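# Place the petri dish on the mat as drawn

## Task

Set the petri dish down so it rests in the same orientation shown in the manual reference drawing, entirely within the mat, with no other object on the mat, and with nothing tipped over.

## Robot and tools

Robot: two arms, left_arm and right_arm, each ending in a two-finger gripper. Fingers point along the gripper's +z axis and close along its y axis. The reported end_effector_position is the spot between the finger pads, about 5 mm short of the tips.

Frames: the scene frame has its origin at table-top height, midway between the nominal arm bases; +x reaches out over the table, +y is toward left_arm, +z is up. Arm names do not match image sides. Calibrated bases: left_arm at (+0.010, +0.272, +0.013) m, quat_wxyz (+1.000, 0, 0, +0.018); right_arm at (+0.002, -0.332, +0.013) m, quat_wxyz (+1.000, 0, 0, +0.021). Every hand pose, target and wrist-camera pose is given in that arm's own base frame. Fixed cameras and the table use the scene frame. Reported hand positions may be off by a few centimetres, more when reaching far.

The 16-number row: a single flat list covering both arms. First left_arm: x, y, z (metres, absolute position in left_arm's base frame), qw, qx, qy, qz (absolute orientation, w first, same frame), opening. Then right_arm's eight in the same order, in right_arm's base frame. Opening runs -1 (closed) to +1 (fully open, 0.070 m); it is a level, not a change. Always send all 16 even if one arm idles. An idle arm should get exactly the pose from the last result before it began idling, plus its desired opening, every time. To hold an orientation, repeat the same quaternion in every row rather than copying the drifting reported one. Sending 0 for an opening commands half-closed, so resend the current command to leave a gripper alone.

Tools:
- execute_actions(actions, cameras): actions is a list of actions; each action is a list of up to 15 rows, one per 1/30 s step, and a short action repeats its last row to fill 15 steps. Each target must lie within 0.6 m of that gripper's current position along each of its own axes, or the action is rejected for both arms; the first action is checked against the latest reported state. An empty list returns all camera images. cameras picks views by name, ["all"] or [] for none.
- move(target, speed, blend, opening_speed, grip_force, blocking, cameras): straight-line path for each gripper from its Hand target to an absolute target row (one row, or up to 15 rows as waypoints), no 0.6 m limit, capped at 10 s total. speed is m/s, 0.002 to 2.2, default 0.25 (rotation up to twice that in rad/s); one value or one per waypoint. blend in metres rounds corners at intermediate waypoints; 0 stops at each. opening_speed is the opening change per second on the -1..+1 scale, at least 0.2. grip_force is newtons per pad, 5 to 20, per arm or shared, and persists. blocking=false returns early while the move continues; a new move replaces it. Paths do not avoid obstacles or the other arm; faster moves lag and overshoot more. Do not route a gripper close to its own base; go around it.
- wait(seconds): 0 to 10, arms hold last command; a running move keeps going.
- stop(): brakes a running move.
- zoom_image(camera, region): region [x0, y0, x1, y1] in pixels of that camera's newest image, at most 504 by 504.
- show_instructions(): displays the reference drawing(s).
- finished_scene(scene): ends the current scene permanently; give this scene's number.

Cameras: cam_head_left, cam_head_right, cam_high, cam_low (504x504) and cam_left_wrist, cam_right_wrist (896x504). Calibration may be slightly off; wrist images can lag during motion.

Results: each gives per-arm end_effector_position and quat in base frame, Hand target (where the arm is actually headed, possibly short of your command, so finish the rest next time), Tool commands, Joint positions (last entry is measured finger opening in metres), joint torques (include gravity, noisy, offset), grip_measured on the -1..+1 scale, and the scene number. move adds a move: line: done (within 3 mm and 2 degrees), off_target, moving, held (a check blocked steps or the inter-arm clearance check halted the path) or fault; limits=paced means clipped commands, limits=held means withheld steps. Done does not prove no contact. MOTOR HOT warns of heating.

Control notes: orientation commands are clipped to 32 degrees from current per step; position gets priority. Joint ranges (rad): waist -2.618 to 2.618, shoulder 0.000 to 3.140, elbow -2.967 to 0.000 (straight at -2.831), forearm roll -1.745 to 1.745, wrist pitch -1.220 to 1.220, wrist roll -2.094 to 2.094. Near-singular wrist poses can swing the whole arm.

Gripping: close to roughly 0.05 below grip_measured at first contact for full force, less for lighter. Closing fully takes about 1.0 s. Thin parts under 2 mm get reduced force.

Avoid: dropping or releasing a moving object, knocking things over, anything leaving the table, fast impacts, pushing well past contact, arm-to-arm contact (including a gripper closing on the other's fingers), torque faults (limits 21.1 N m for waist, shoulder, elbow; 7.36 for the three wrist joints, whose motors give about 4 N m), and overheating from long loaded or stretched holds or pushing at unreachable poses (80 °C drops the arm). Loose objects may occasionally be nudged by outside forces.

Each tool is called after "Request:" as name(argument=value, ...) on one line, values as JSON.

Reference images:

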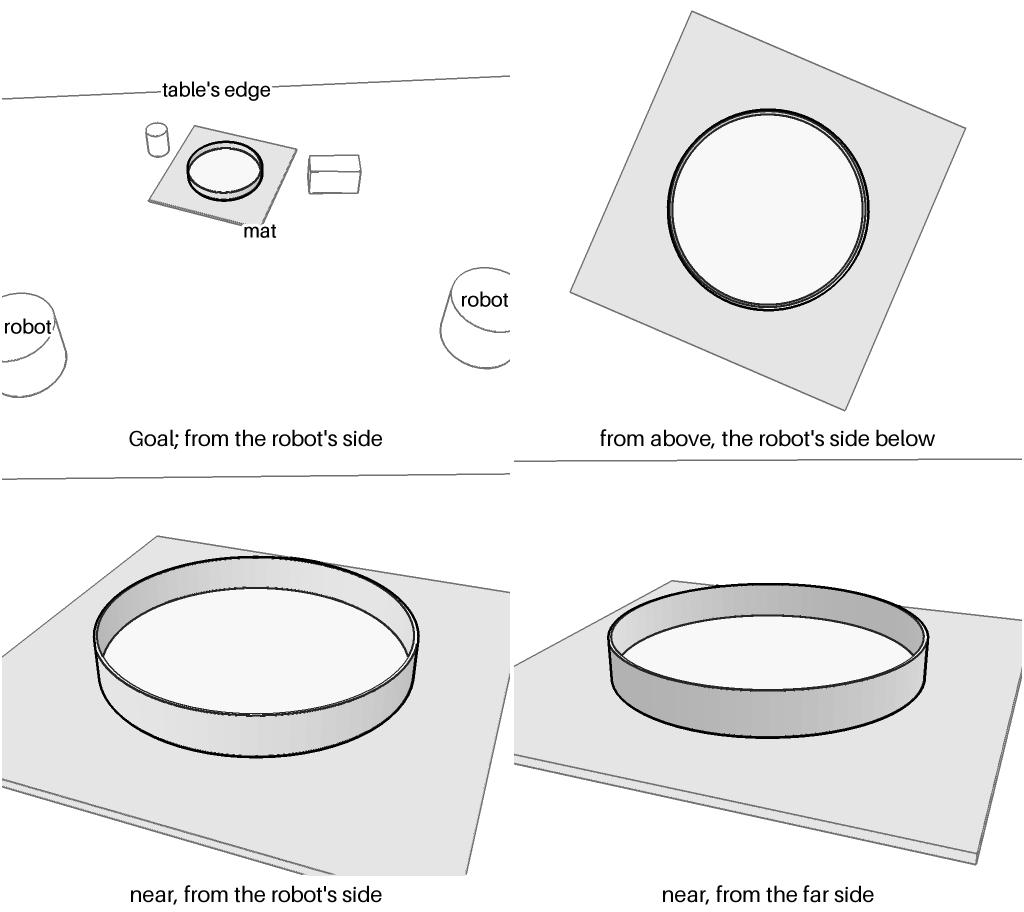

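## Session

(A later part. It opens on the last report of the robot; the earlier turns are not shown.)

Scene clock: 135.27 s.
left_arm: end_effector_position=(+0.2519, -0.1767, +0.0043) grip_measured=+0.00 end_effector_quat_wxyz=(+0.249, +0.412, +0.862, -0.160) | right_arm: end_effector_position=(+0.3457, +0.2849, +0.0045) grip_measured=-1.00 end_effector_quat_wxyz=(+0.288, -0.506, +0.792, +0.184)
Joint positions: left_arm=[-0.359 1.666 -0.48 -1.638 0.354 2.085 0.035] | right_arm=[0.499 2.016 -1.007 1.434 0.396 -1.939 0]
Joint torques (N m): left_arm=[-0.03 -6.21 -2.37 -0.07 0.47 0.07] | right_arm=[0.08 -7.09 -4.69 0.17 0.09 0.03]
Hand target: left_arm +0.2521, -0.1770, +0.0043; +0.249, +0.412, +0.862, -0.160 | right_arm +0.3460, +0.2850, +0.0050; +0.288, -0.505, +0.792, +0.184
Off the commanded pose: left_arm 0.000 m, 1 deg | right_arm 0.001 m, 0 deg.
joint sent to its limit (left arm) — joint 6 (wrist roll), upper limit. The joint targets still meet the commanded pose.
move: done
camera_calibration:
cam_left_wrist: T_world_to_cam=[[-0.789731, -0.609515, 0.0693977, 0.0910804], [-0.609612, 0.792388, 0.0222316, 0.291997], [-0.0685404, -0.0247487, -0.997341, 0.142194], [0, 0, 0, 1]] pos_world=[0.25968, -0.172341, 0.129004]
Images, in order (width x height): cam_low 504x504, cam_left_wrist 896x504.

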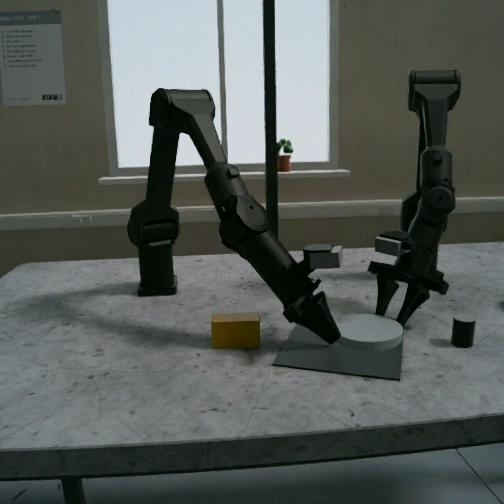

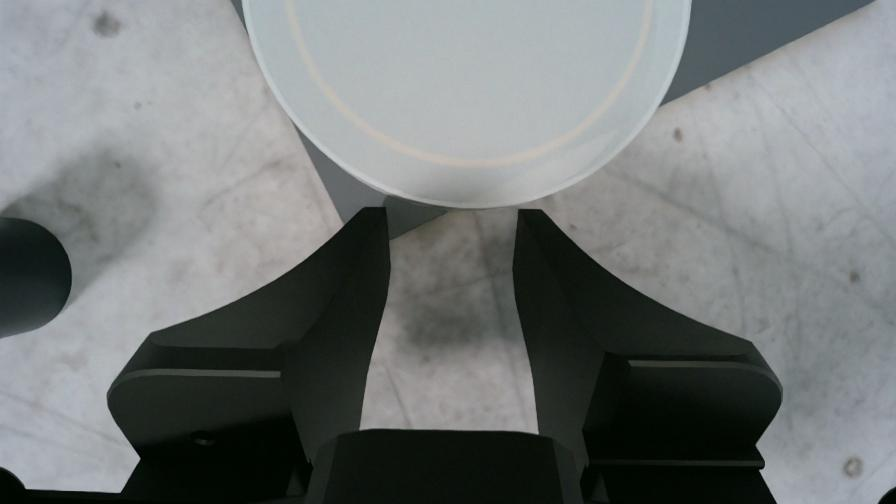

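Request:
move(target=[0.2563,-0.1837,0.004,0.256,0.412,0.860,-0.161,0,0.346,0.285,0.005,0.288,-0.505,0.792,0.1837,-1], speed=0.05, cameras=["cam_left_wrist","cam_low"])

Request:
zoom_image(camera="cam_low", region=[300, 290, 430, 390])

Scene clock: 145.00 s.
left_arm: end_effector_position=(+0.2563, -0.1837, +0.0042) grip_measured=+0.00 end_effector_quat_wxyz=(+0.251, +0.412, +0.861, -0.161) | right_arm: end_effector_position=(+0.3458, +0.2848, +0.0045) grip_measured=-1.00 end_effector_quat_wxyz=(+0.288, -0.506, +0.793, +0.183)
Joint positions: left_arm=[-0.382 1.683 -0.502 -1.658 0.345 2.085 0.035] | right_arm=[0.499 2.016 -1.007 1.434 0.395 -1.939 0]
Joint torques (N m): left_arm=[-0.06 -6.8 -2.27 -0.15 0.35 0.1] | right_arm=[0.44 -7.01 -4.41 0.15 0.24 0.03]
Hand target: left_arm +0.2564, -0.1837, +0.0043; +0.251, +0.412, +0.861, -0.161 | right_arm +0.3460, +0.2850, +0.0050; +0.288, -0.505, +0.792, +0.184
Off the commanded pose: left_arm 0.000 m, 1 deg | right_arm 0.001 m, 0 deg.
joint sent to its limit (left arm) — joint 6 (wrist roll), upper limit. The joint targets still meet the commanded pose.
move: done
camera_calibration:
cam_left_wrist: T_world_to_cam=[[-0.790334, -0.608882, 0.0680855, 0.0905938], [-0.609225, 0.792793, 0.0180148, 0.300249], [-0.0649466, -0.0272417, -0.997517, 0.140931], [0, 0, 0, 1]] pos_world=[0.263672, -0.179035, 0.129004]
Images, in order (width x height): cam_low 504x504, cam_left_wrist 896x504.

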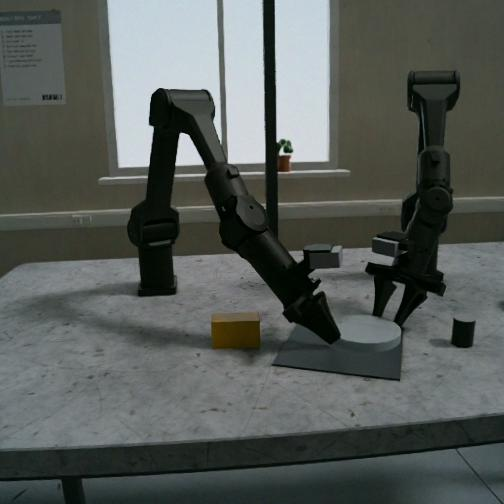

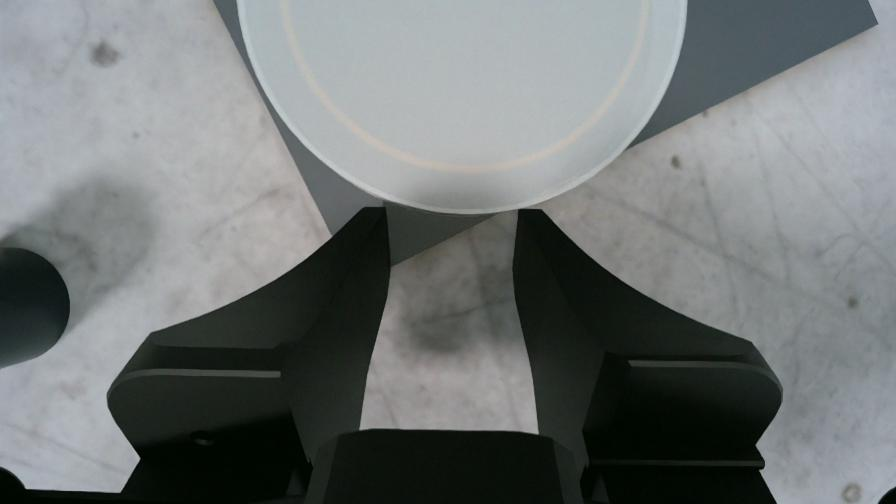

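Scaled by 3.877.

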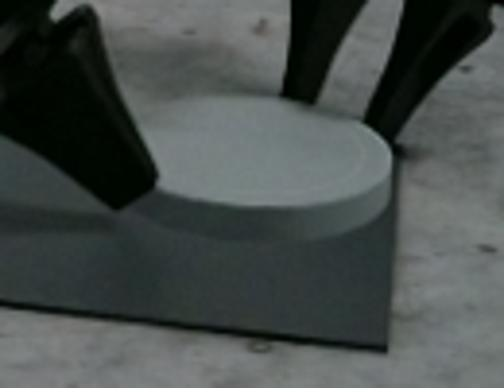

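Request:
move(target=[[0.2595,-0.1888,0.004,0.256,0.412,0.860,-0.161,0,0.346,0.285,0.005,0.288,-0.505,0.792,0.1837,-1],[0.2607,-0.1907,0.020,0.256,0.412,0.860,-0.161,0,0.346,0.285,0.005,0.288,-0.505,0.792,0.1837,-1],[0.2626,-0.1938,0.032,0.256,0.412,0.860,-0.161,0,0.346,0.285,0.005,0.288,-0.505,0.792,0.1837,-1]], speed=0.03, blend=[0,0.004,0], cameras=["cam_left_wrist","cam_low"])

Request:
zoom_image(camera="cam_low", region=[300, 290, 430, 390])

Scene clock: 155.13 s.
left_arm: end_effector_position=(+0.2628, -0.1937, +0.0323) grip_measured=+0.00 end_effector_quat_wxyz=(+0.256, +0.412, +0.860, -0.161) | right_arm: end_effector_position=(+0.3466, +0.2840, +0.0048) grip_measured=-1.00 end_effector_quat_wxyz=(+0.288, -0.505, +0.793, +0.183)
Joint positions: left_arm=[-0.414 1.604 -0.571 -1.3 0.341 1.673 0.035] | right_arm=[0.497 2.016 -1.007 1.434 0.394 -1.939 0]
Joint torques (N m): left_arm=[-1.96 -7.54 -5.26 -0.72 0.93 0] | right_arm=[9.21 -4.34 -1.94 0.1 2.93 0.2]
Hand target: left_arm +0.2626, -0.1938, +0.0320; +0.256, +0.412, +0.860, -0.161 | right_arm +0.3460, +0.2850, +0.0050; +0.288, -0.505, +0.792, +0.184
Off the commanded pose: left_arm 0.000 m, 0 deg | right_arm 0.001 m, 0 deg.
move: done
camera_calibration:
cam_left_wrist: T_world_to_cam=[[-0.789548, -0.610342, 0.0640133, 0.0874901], [-0.611188, 0.791448, 0.00767651, 0.3122], [-0.0553485, -0.0330632, -0.99792, 0.165446], [0, 0, 0, 1]] pos_world=[0.269048, -0.188221, 0.157105]
Images, in order (width x height): cam_low 504x504, cam_left_wrist 896x504.

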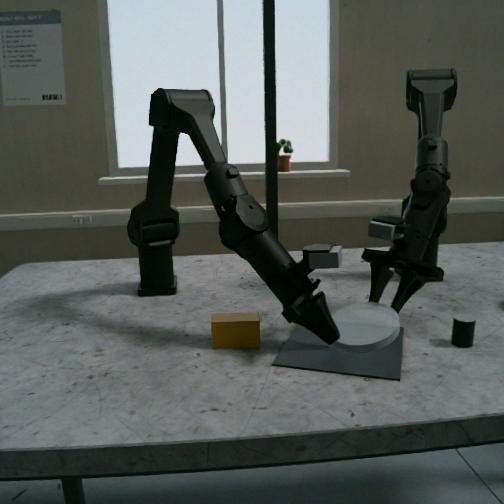

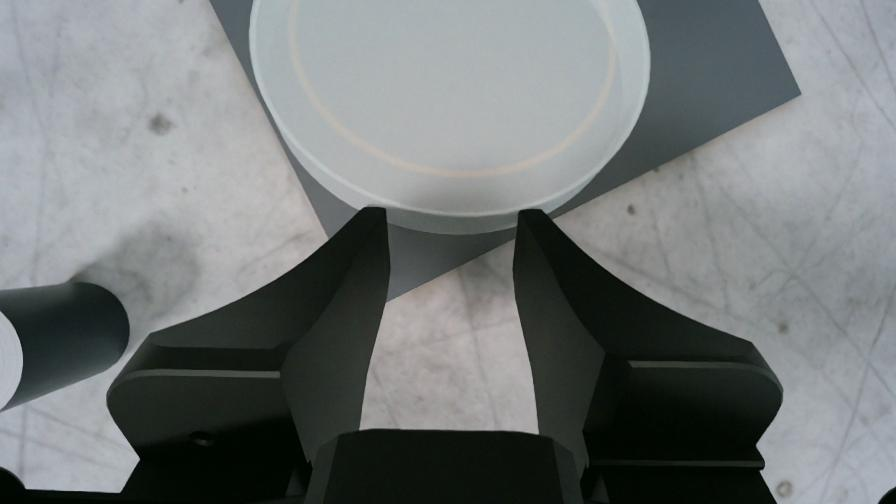

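Scaled by 3.877.

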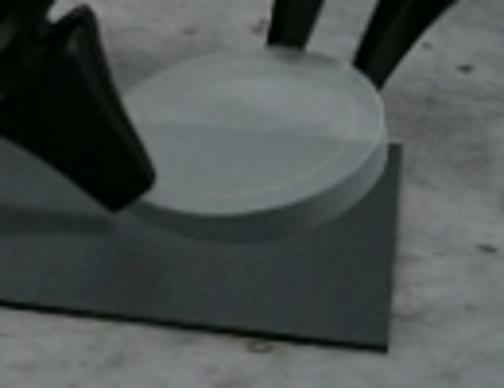

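Request:
move(target=[[0.2694,-0.2045,0.0605,0.256,0.412,0.860,-0.161,0,0.3465,0.284,0.005,0.288,-0.505,0.792,0.1837,-1],[0.276,-0.215,0.0765,0.28,0.412,0.852,-0.161,0,0.347,0.283,0.005,0.288,-0.505,0.792,0.1837,-1],[0.284,-0.2275,0.089,0.28,0.412,0.852,-0.161,0,0.348,0.2815,0.005,0.288,-0.505,0.792,0.1837,-1]], speed=0.035, blend=[0.004,0.004,0], cameras=["cam_left_wrist","cam_low","cam_right_wrist"])

Request:
zoom_image(camera="cam_low", region=[300, 270, 430, 390])

Scene clock: 167.40 s.
left_arm: end_effector_position=(+0.2840, -0.2277, +0.0892) grip_measured=+0.00 end_effector_quat_wxyz=(+0.280, +0.412, +0.852, -0.161) | right_arm: end_effector_position=(+0.3471, +0.2823, +0.0048) grip_measured=-1.00 end_effector_quat_wxyz=(+0.287, -0.506, +0.792, +0.185)
Joint positions: left_arm=[-0.508 1.539 -0.766 -0.801 0.392 1.067 0.035] | right_arm=[0.488 2.016 -1.008 1.426 0.405 -1.94 0]
Joint torques (N m): left_arm=[-0.65 -4.53 -2.4 -0.24 -0.04 0.09] | right_arm=[1.5 -5.88 -4.27 0 0.54 0.01]
Hand target: left_arm +0.2840, -0.2275, +0.0890; +0.280, +0.412, +0.852, -0.161 | right_arm +0.3480, +0.2815, +0.0050; +0.288, -0.505, +0.792, +0.184
Off the commanded pose: left_arm 0.000 m, 0 deg | right_arm 0.001 m, 0 deg.
move: done
camera_calibration:
cam_left_wrist: T_world_to_cam=[[-0.791701, -0.609433, 0.0424477, 0.0825155], [-0.610814, 0.790889, -0.0374238, 0.355445], [-0.0107641, -0.0555561, -0.998398, 0.204535], [0, 0, 0, 1]] pos_world=[0.28464, -0.219466, 0.214007]
cam_right_wrist: T_world_to_cam=[[0.914686, -0.403426, -0.0244425, -0.201813], [-0.404101, -0.911778, -0.0732343, 0.396628], [0.00725849, 0.0768637, -0.997015, 0.100691], [0, 0, 0, 1]] pos_world=[0.344143, 0.272481, 0.124504]
Images, in order (width x height): cam_low 504x504, cam_left_wrist 896x504, cam_right_wrist 896x504.

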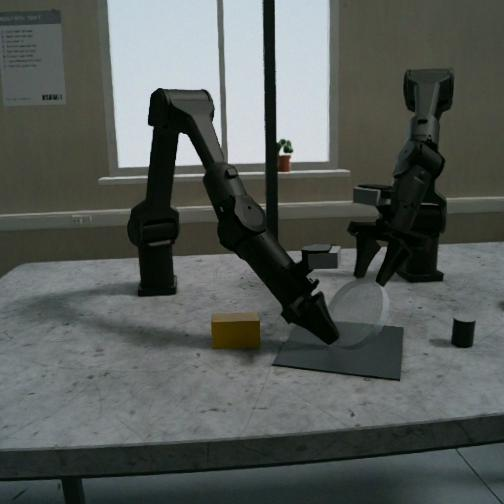

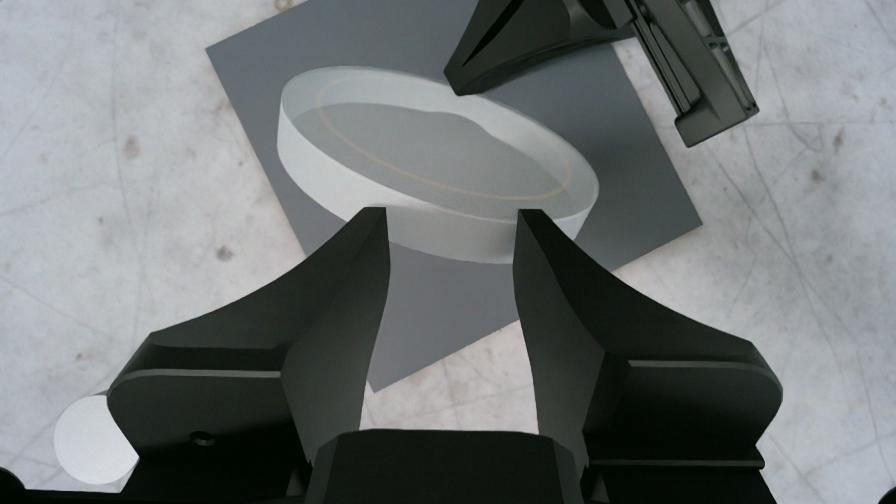

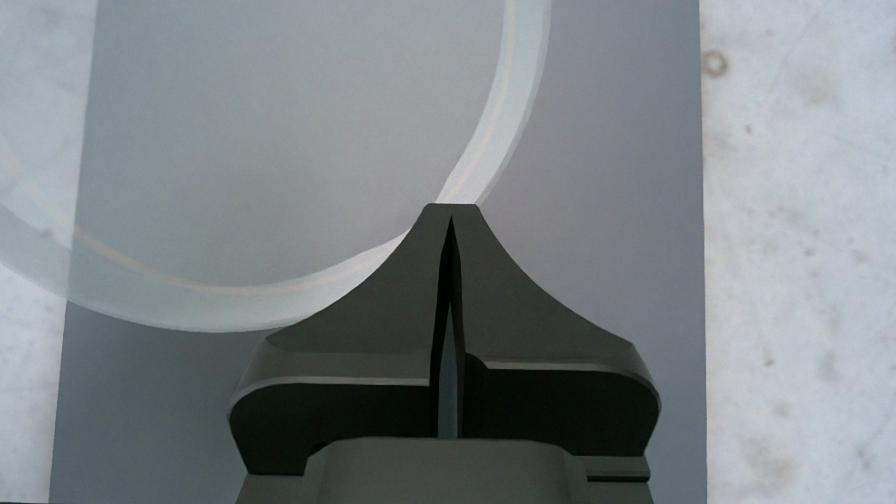

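Scaled by 3.877.

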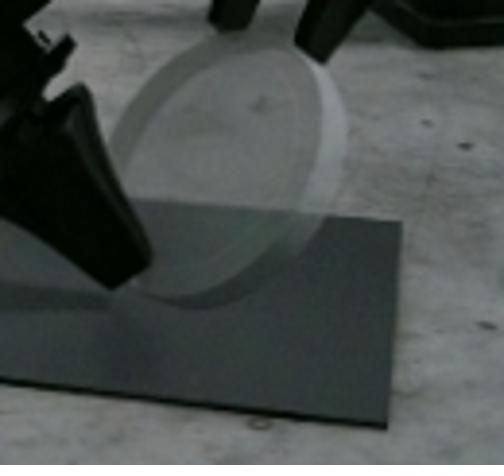

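Request:
move(target=[[0.2978,-0.2495,0.1022,0.28,0.412,0.852,-0.161,0,0.3498,0.2785,0.005,0.288,-0.505,0.792,0.1837,-1],[0.3134,-0.2746,0.108,0.28,0.412,0.852,-0.161,0,0.353,0.2735,0.005,0.288,-0.505,0.792,0.1837,-1]], speed=0.035, blend=[0.005,0], cameras=["cam_left_wrist","cam_low","cam_right_wrist"])

Request:
zoom_image(camera="cam_low", region=[290, 270, 420, 390])

Scene clock: 182.10 s.
left_arm: end_effector_position=(+0.3130, -0.2747, +0.1067) grip_measured=+0.00 end_effector_quat_wxyz=(+0.278, +0.412, +0.853, -0.161) | right_arm: end_effector_position=(+0.3527, +0.2738, +0.0052) grip_measured=-1.00 end_effector_quat_wxyz=(+0.288, -0.505, +0.792, +0.184)
Joint positions: left_arm=[-0.602 1.666 -1.005 -0.554 0.435 0.739 0.035] | right_arm=[0.458 2.017 -1.012 1.405 0.421 -1.942 0]
Joint torques (N m): left_arm=[0.36 -9.98 -2.81 -0.11 -0.53 0.15] | right_arm=[0.31 -6.2 -4.35 0.03 0.28 0.06]
Hand target: left_arm +0.3134, -0.2746, +0.1080; +0.280, +0.412, +0.852, -0.161 | right_arm +0.3530, +0.2735, +0.0050; +0.288, -0.505, +0.792, +0.184
Off the commanded pose: left_arm 0.001 m, 0 deg | right_arm 0.000 m, 0 deg.
move: done
camera_calibration:
cam_left_wrist: T_world_to_cam=[[-0.792, -0.608953, 0.0437298, 0.076151], [-0.610354, 0.791424, -0.033408, 0.410545], [-0.0142649, -0.0531498, -0.998485, 0.221457], [0, 0, 0, 1]] pos_world=[0.314049, -0.266772, 0.231507]
cam_right_wrist: T_world_to_cam=[[0.914215, -0.404591, -0.0227343, -0.209917], [-0.405128, -0.911294, -0.0735892, 0.391365], [0.00905594, 0.0764866, -0.997029, 0.101179], [0, 0, 0, 1]] pos_world=[0.349546, 0.263979, 0.124907]
Images, in order (width x height): cam_low 504x504, cam_left_wrist 896x504, cam_right_wrist 896x504.

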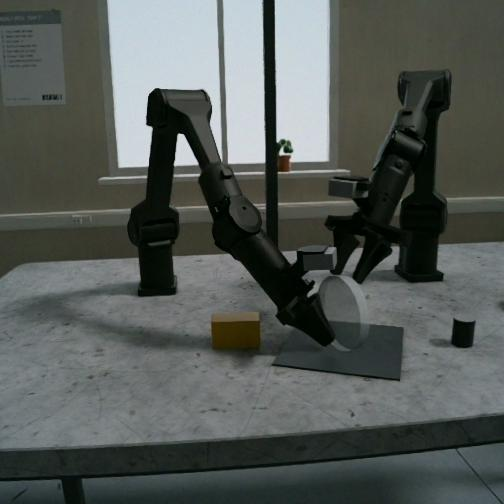

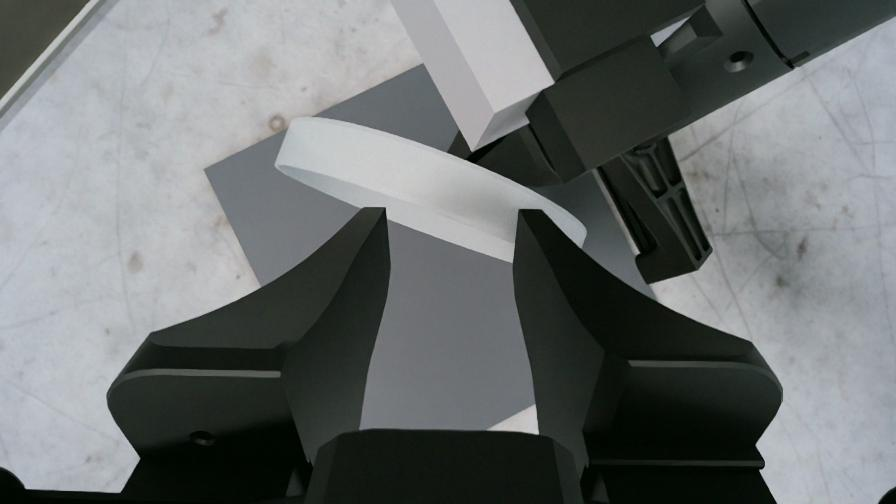

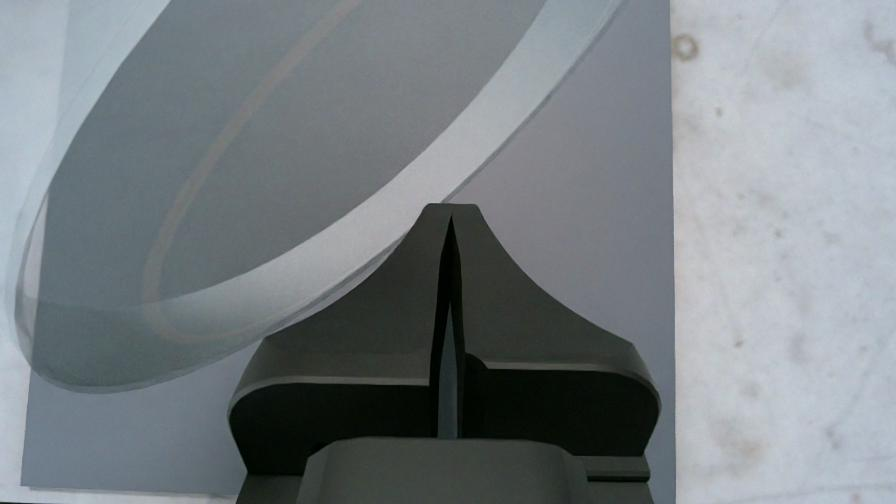

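Scaled by 3.877.

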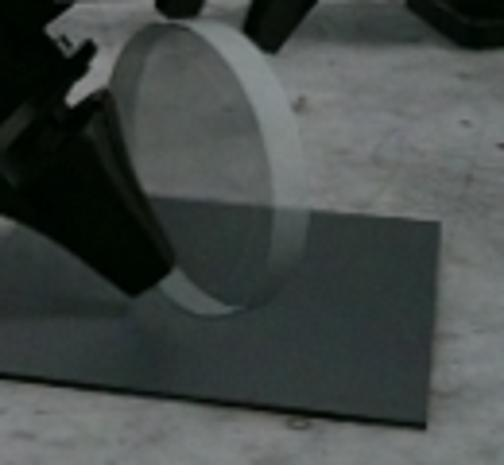

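Request:
move(target=[[0.3180,-0.2823,0.107,0.28,0.412,0.852,-0.161,0,0.357,0.270,0.005,0.288,-0.505,0.792,0.1837,-1],[0.3300,-0.3010,0.110,0.28,0.412,0.852,-0.161,0,0.385,0.244,0.006,0.288,-0.505,0.792,0.1837,-1],[0.3300,-0.3010,0.110,0.28,0.412,0.852,-0.161,0,0.436,0.195,0.008,0.288,-0.505,0.792,0.1837,-1]], speed=0.045, blend=[0.003,0.01,0], cameras=["cam_left_wrist","cam_low","cam_right_wrist"])

Scene clock: 191.53 s.
left_arm: end_effector_position=(+0.3300, -0.3008, +0.1102) grip_measured=+0.00 end_effector_quat_wxyz=(+0.280, +0.412, +0.852, -0.161) | right_arm: end_effector_position=(+0.4364, +0.1946, +0.0081) grip_measured=-1.00 end_effector_quat_wxyz=(+0.288, -0.505, +0.792, +0.184)
Joint positions: left_arm=[-0.64 1.752 -1.133 -0.474 0.452 0.627 0.035] | right_arm=[0.172 2.152 -1.29 1.067 0.646 -1.8 0]
Joint torques (N m): left_arm=[-0.23 -10.1 -3.46 -0.08 -0.49 -0.06] | right_arm=[0.93 -7.53 -3.92 0.24 0.18 0.12]
Hand target: left_arm +0.3300, -0.3010, +0.1100; +0.280, +0.412, +0.852, -0.161 | right_arm +0.4360, +0.1950, +0.0080; +0.288, -0.505, +0.792, +0.184
Off the commanded pose: left_arm 0.000 m, 0 deg | right_arm 0.001 m, 0 deg.
move: done
camera_calibration:
cam_left_wrist: T_world_to_cam=[[-0.791434, -0.609783, 0.0423871, 0.0733205], [-0.611161, 0.790619, -0.0374705, 0.442185], [-0.0106632, -0.0555609, -0.998398, 0.221801], [0, 0, 0, 1]] pos_world=[0.330639, -0.292566, 0.234907]
cam_right_wrist: T_world_to_cam=[[0.913761, -0.405671, -0.0217219, -0.317927], [-0.40613, -0.91087, -0.0733116, 0.353641], [0.00995454, 0.0758112, -0.997073, 0.109107], [0, 0, 0, 1]] pos_world=[0.433047, 0.184876, 0.127807]
Images, in order (width x height): cam_low 504x504, cam_left_wrist 896x504, cam_right_wrist 896x504.

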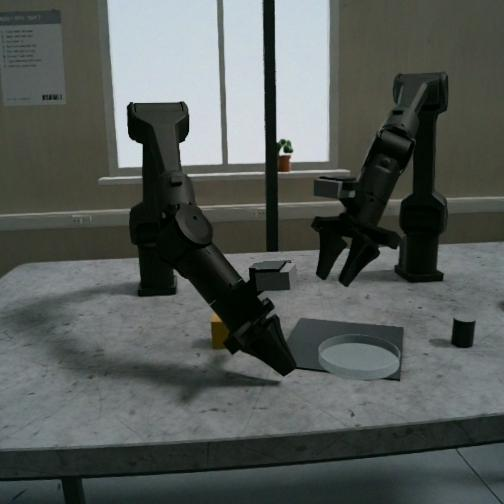

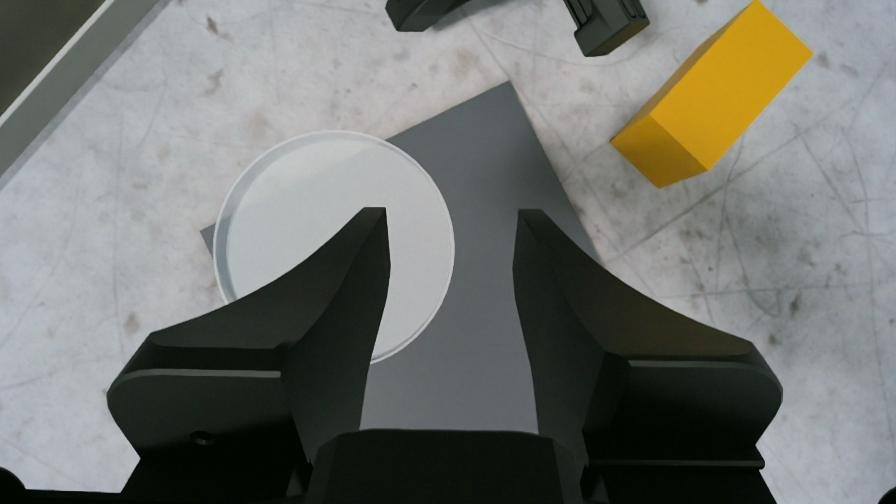

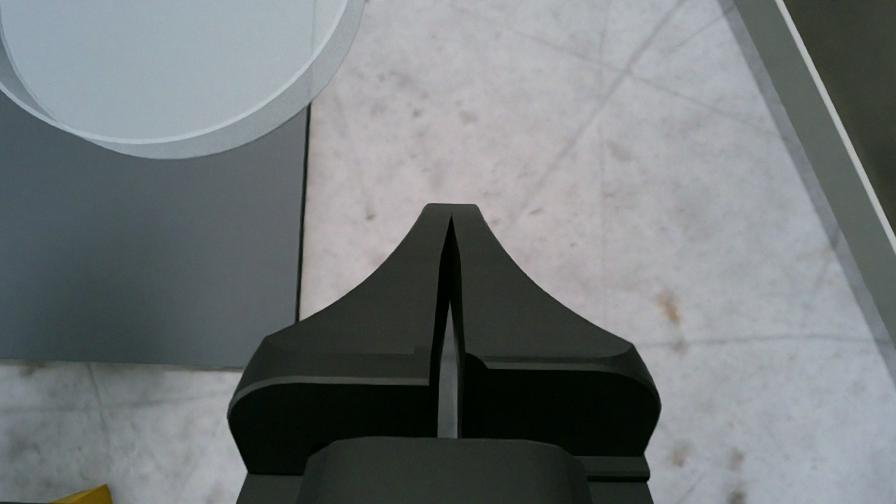

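Request:
move(target=[[0.355,-0.272,0.10,0.098,0.340,0.935,-0.0357,-1,0.42,0.14,0.12,0.288,-0.505,0.792,0.1837,-1],[0.355,-0.272,0.011,0.098,0.340,0.935,-0.0357,-1,0.42,0.14,0.12,0.288,-0.505,0.792,0.1837,-1],[0.274,-0.277,0.011,0.098,0.340,0.935,-0.0357,-1,0.42,0.14,0.12,0.288,-0.505,0.792,0.1837,-1],[0.278,-0.277,0.011,0.098,0.340,0.935,-0.0357,-1,0.42,0.14,0.12,0.288,-0.505,0.792,0.1837,-1],[0.278,-0.277,0.07,0.098,0.340,0.935,-0.0357,-1,0.42,0.14,0.12,0.288,-0.505,0.792,0.1837,-1],[0.19,-0.20,0.14,0.098,0.340,0.935,-0.0357,-1,0.42,0.14,0.12,0.288,-0.505,0.792,0.1837,-1]], speed=[0.25,0.08,0.07,0.05,0.12,0.25], cameras=["cam_left_wrist","cam_low","cam_head_left"])

Request:
zoom_image(camera="cam_head_left", region=[150, 230, 300, 370])

Request:
zoom_image(camera="cam_low", region=[260, 290, 420, 400])

Scene clock: 214.13 s.
left_arm: end_effector_position=(+0.1897, -0.1998, +0.1403) grip_measured=-1.00 end_effector_quat_wxyz=(+0.098, +0.340, +0.935, -0.036) | right_arm: end_effector_position=(+0.4200, +0.1400, +0.1205) grip_measured=-1.00 end_effector_quat_wxyz=(+0.288, -0.505, +0.792, +0.184)
Joint positions: left_arm=[-0.834 1.376 -1 0.032 1.075 -0.148 0] | right_arm=[0.03 1.887 -1.351 0.793 0.937 -1.532 0]
Joint torques (N m): left_arm=[-0.08 -5.31 -3.53 0.08 -0.4 0] | right_arm=[0.93 -6.1 -4.44 0.35 -0.1 0.01]
Hand target: left_arm +0.1900, -0.2000, +0.1400; +0.098, +0.340, +0.935, -0.036 | right_arm +0.4200, +0.1400, +0.1200; +0.288, -0.505, +0.792, +0.184
Off the commanded pose: left_arm 0.000 m, 0 deg | right_arm 0.000 m, 0 deg.
move: done
camera_calibration:
cam_left_wrist: T_world_to_cam=[[-0.64228, -0.766469, -0.0013784, -0.030907], [-0.703271, 0.588606, 0.398688, 0.193597], [-0.304771, 0.257039, -0.917085, 0.362818], [0, 0, 0, 1]] pos_world=[0.226877, -0.2309, 0.255507]
Images, in order (width x height): cam_head_left 504x504, cam_low 504x504, cam_left_wrist 896x504.

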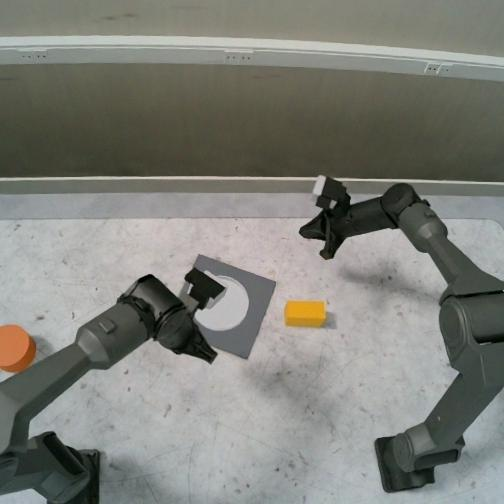

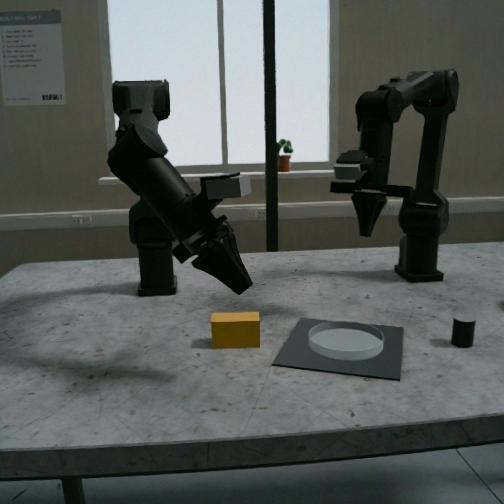

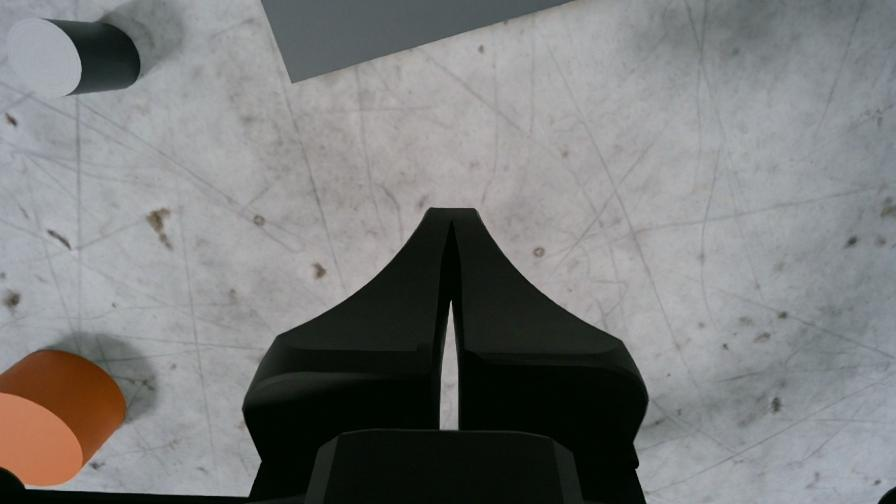

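Scaled by 3.360.

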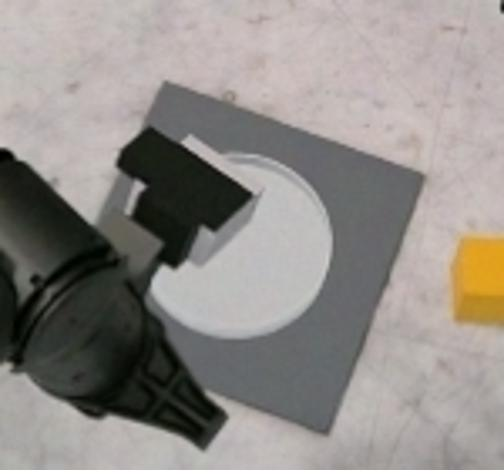

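Scaled by 3.150.

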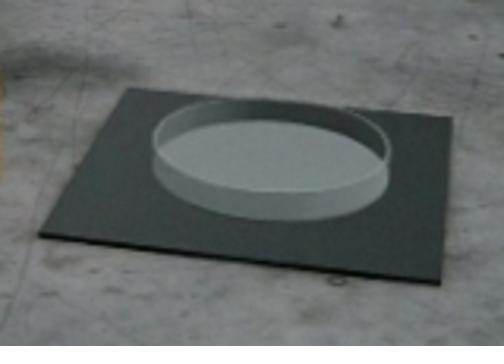

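Request:
finished_scene(scene=2)

The scene is finished: the task was done.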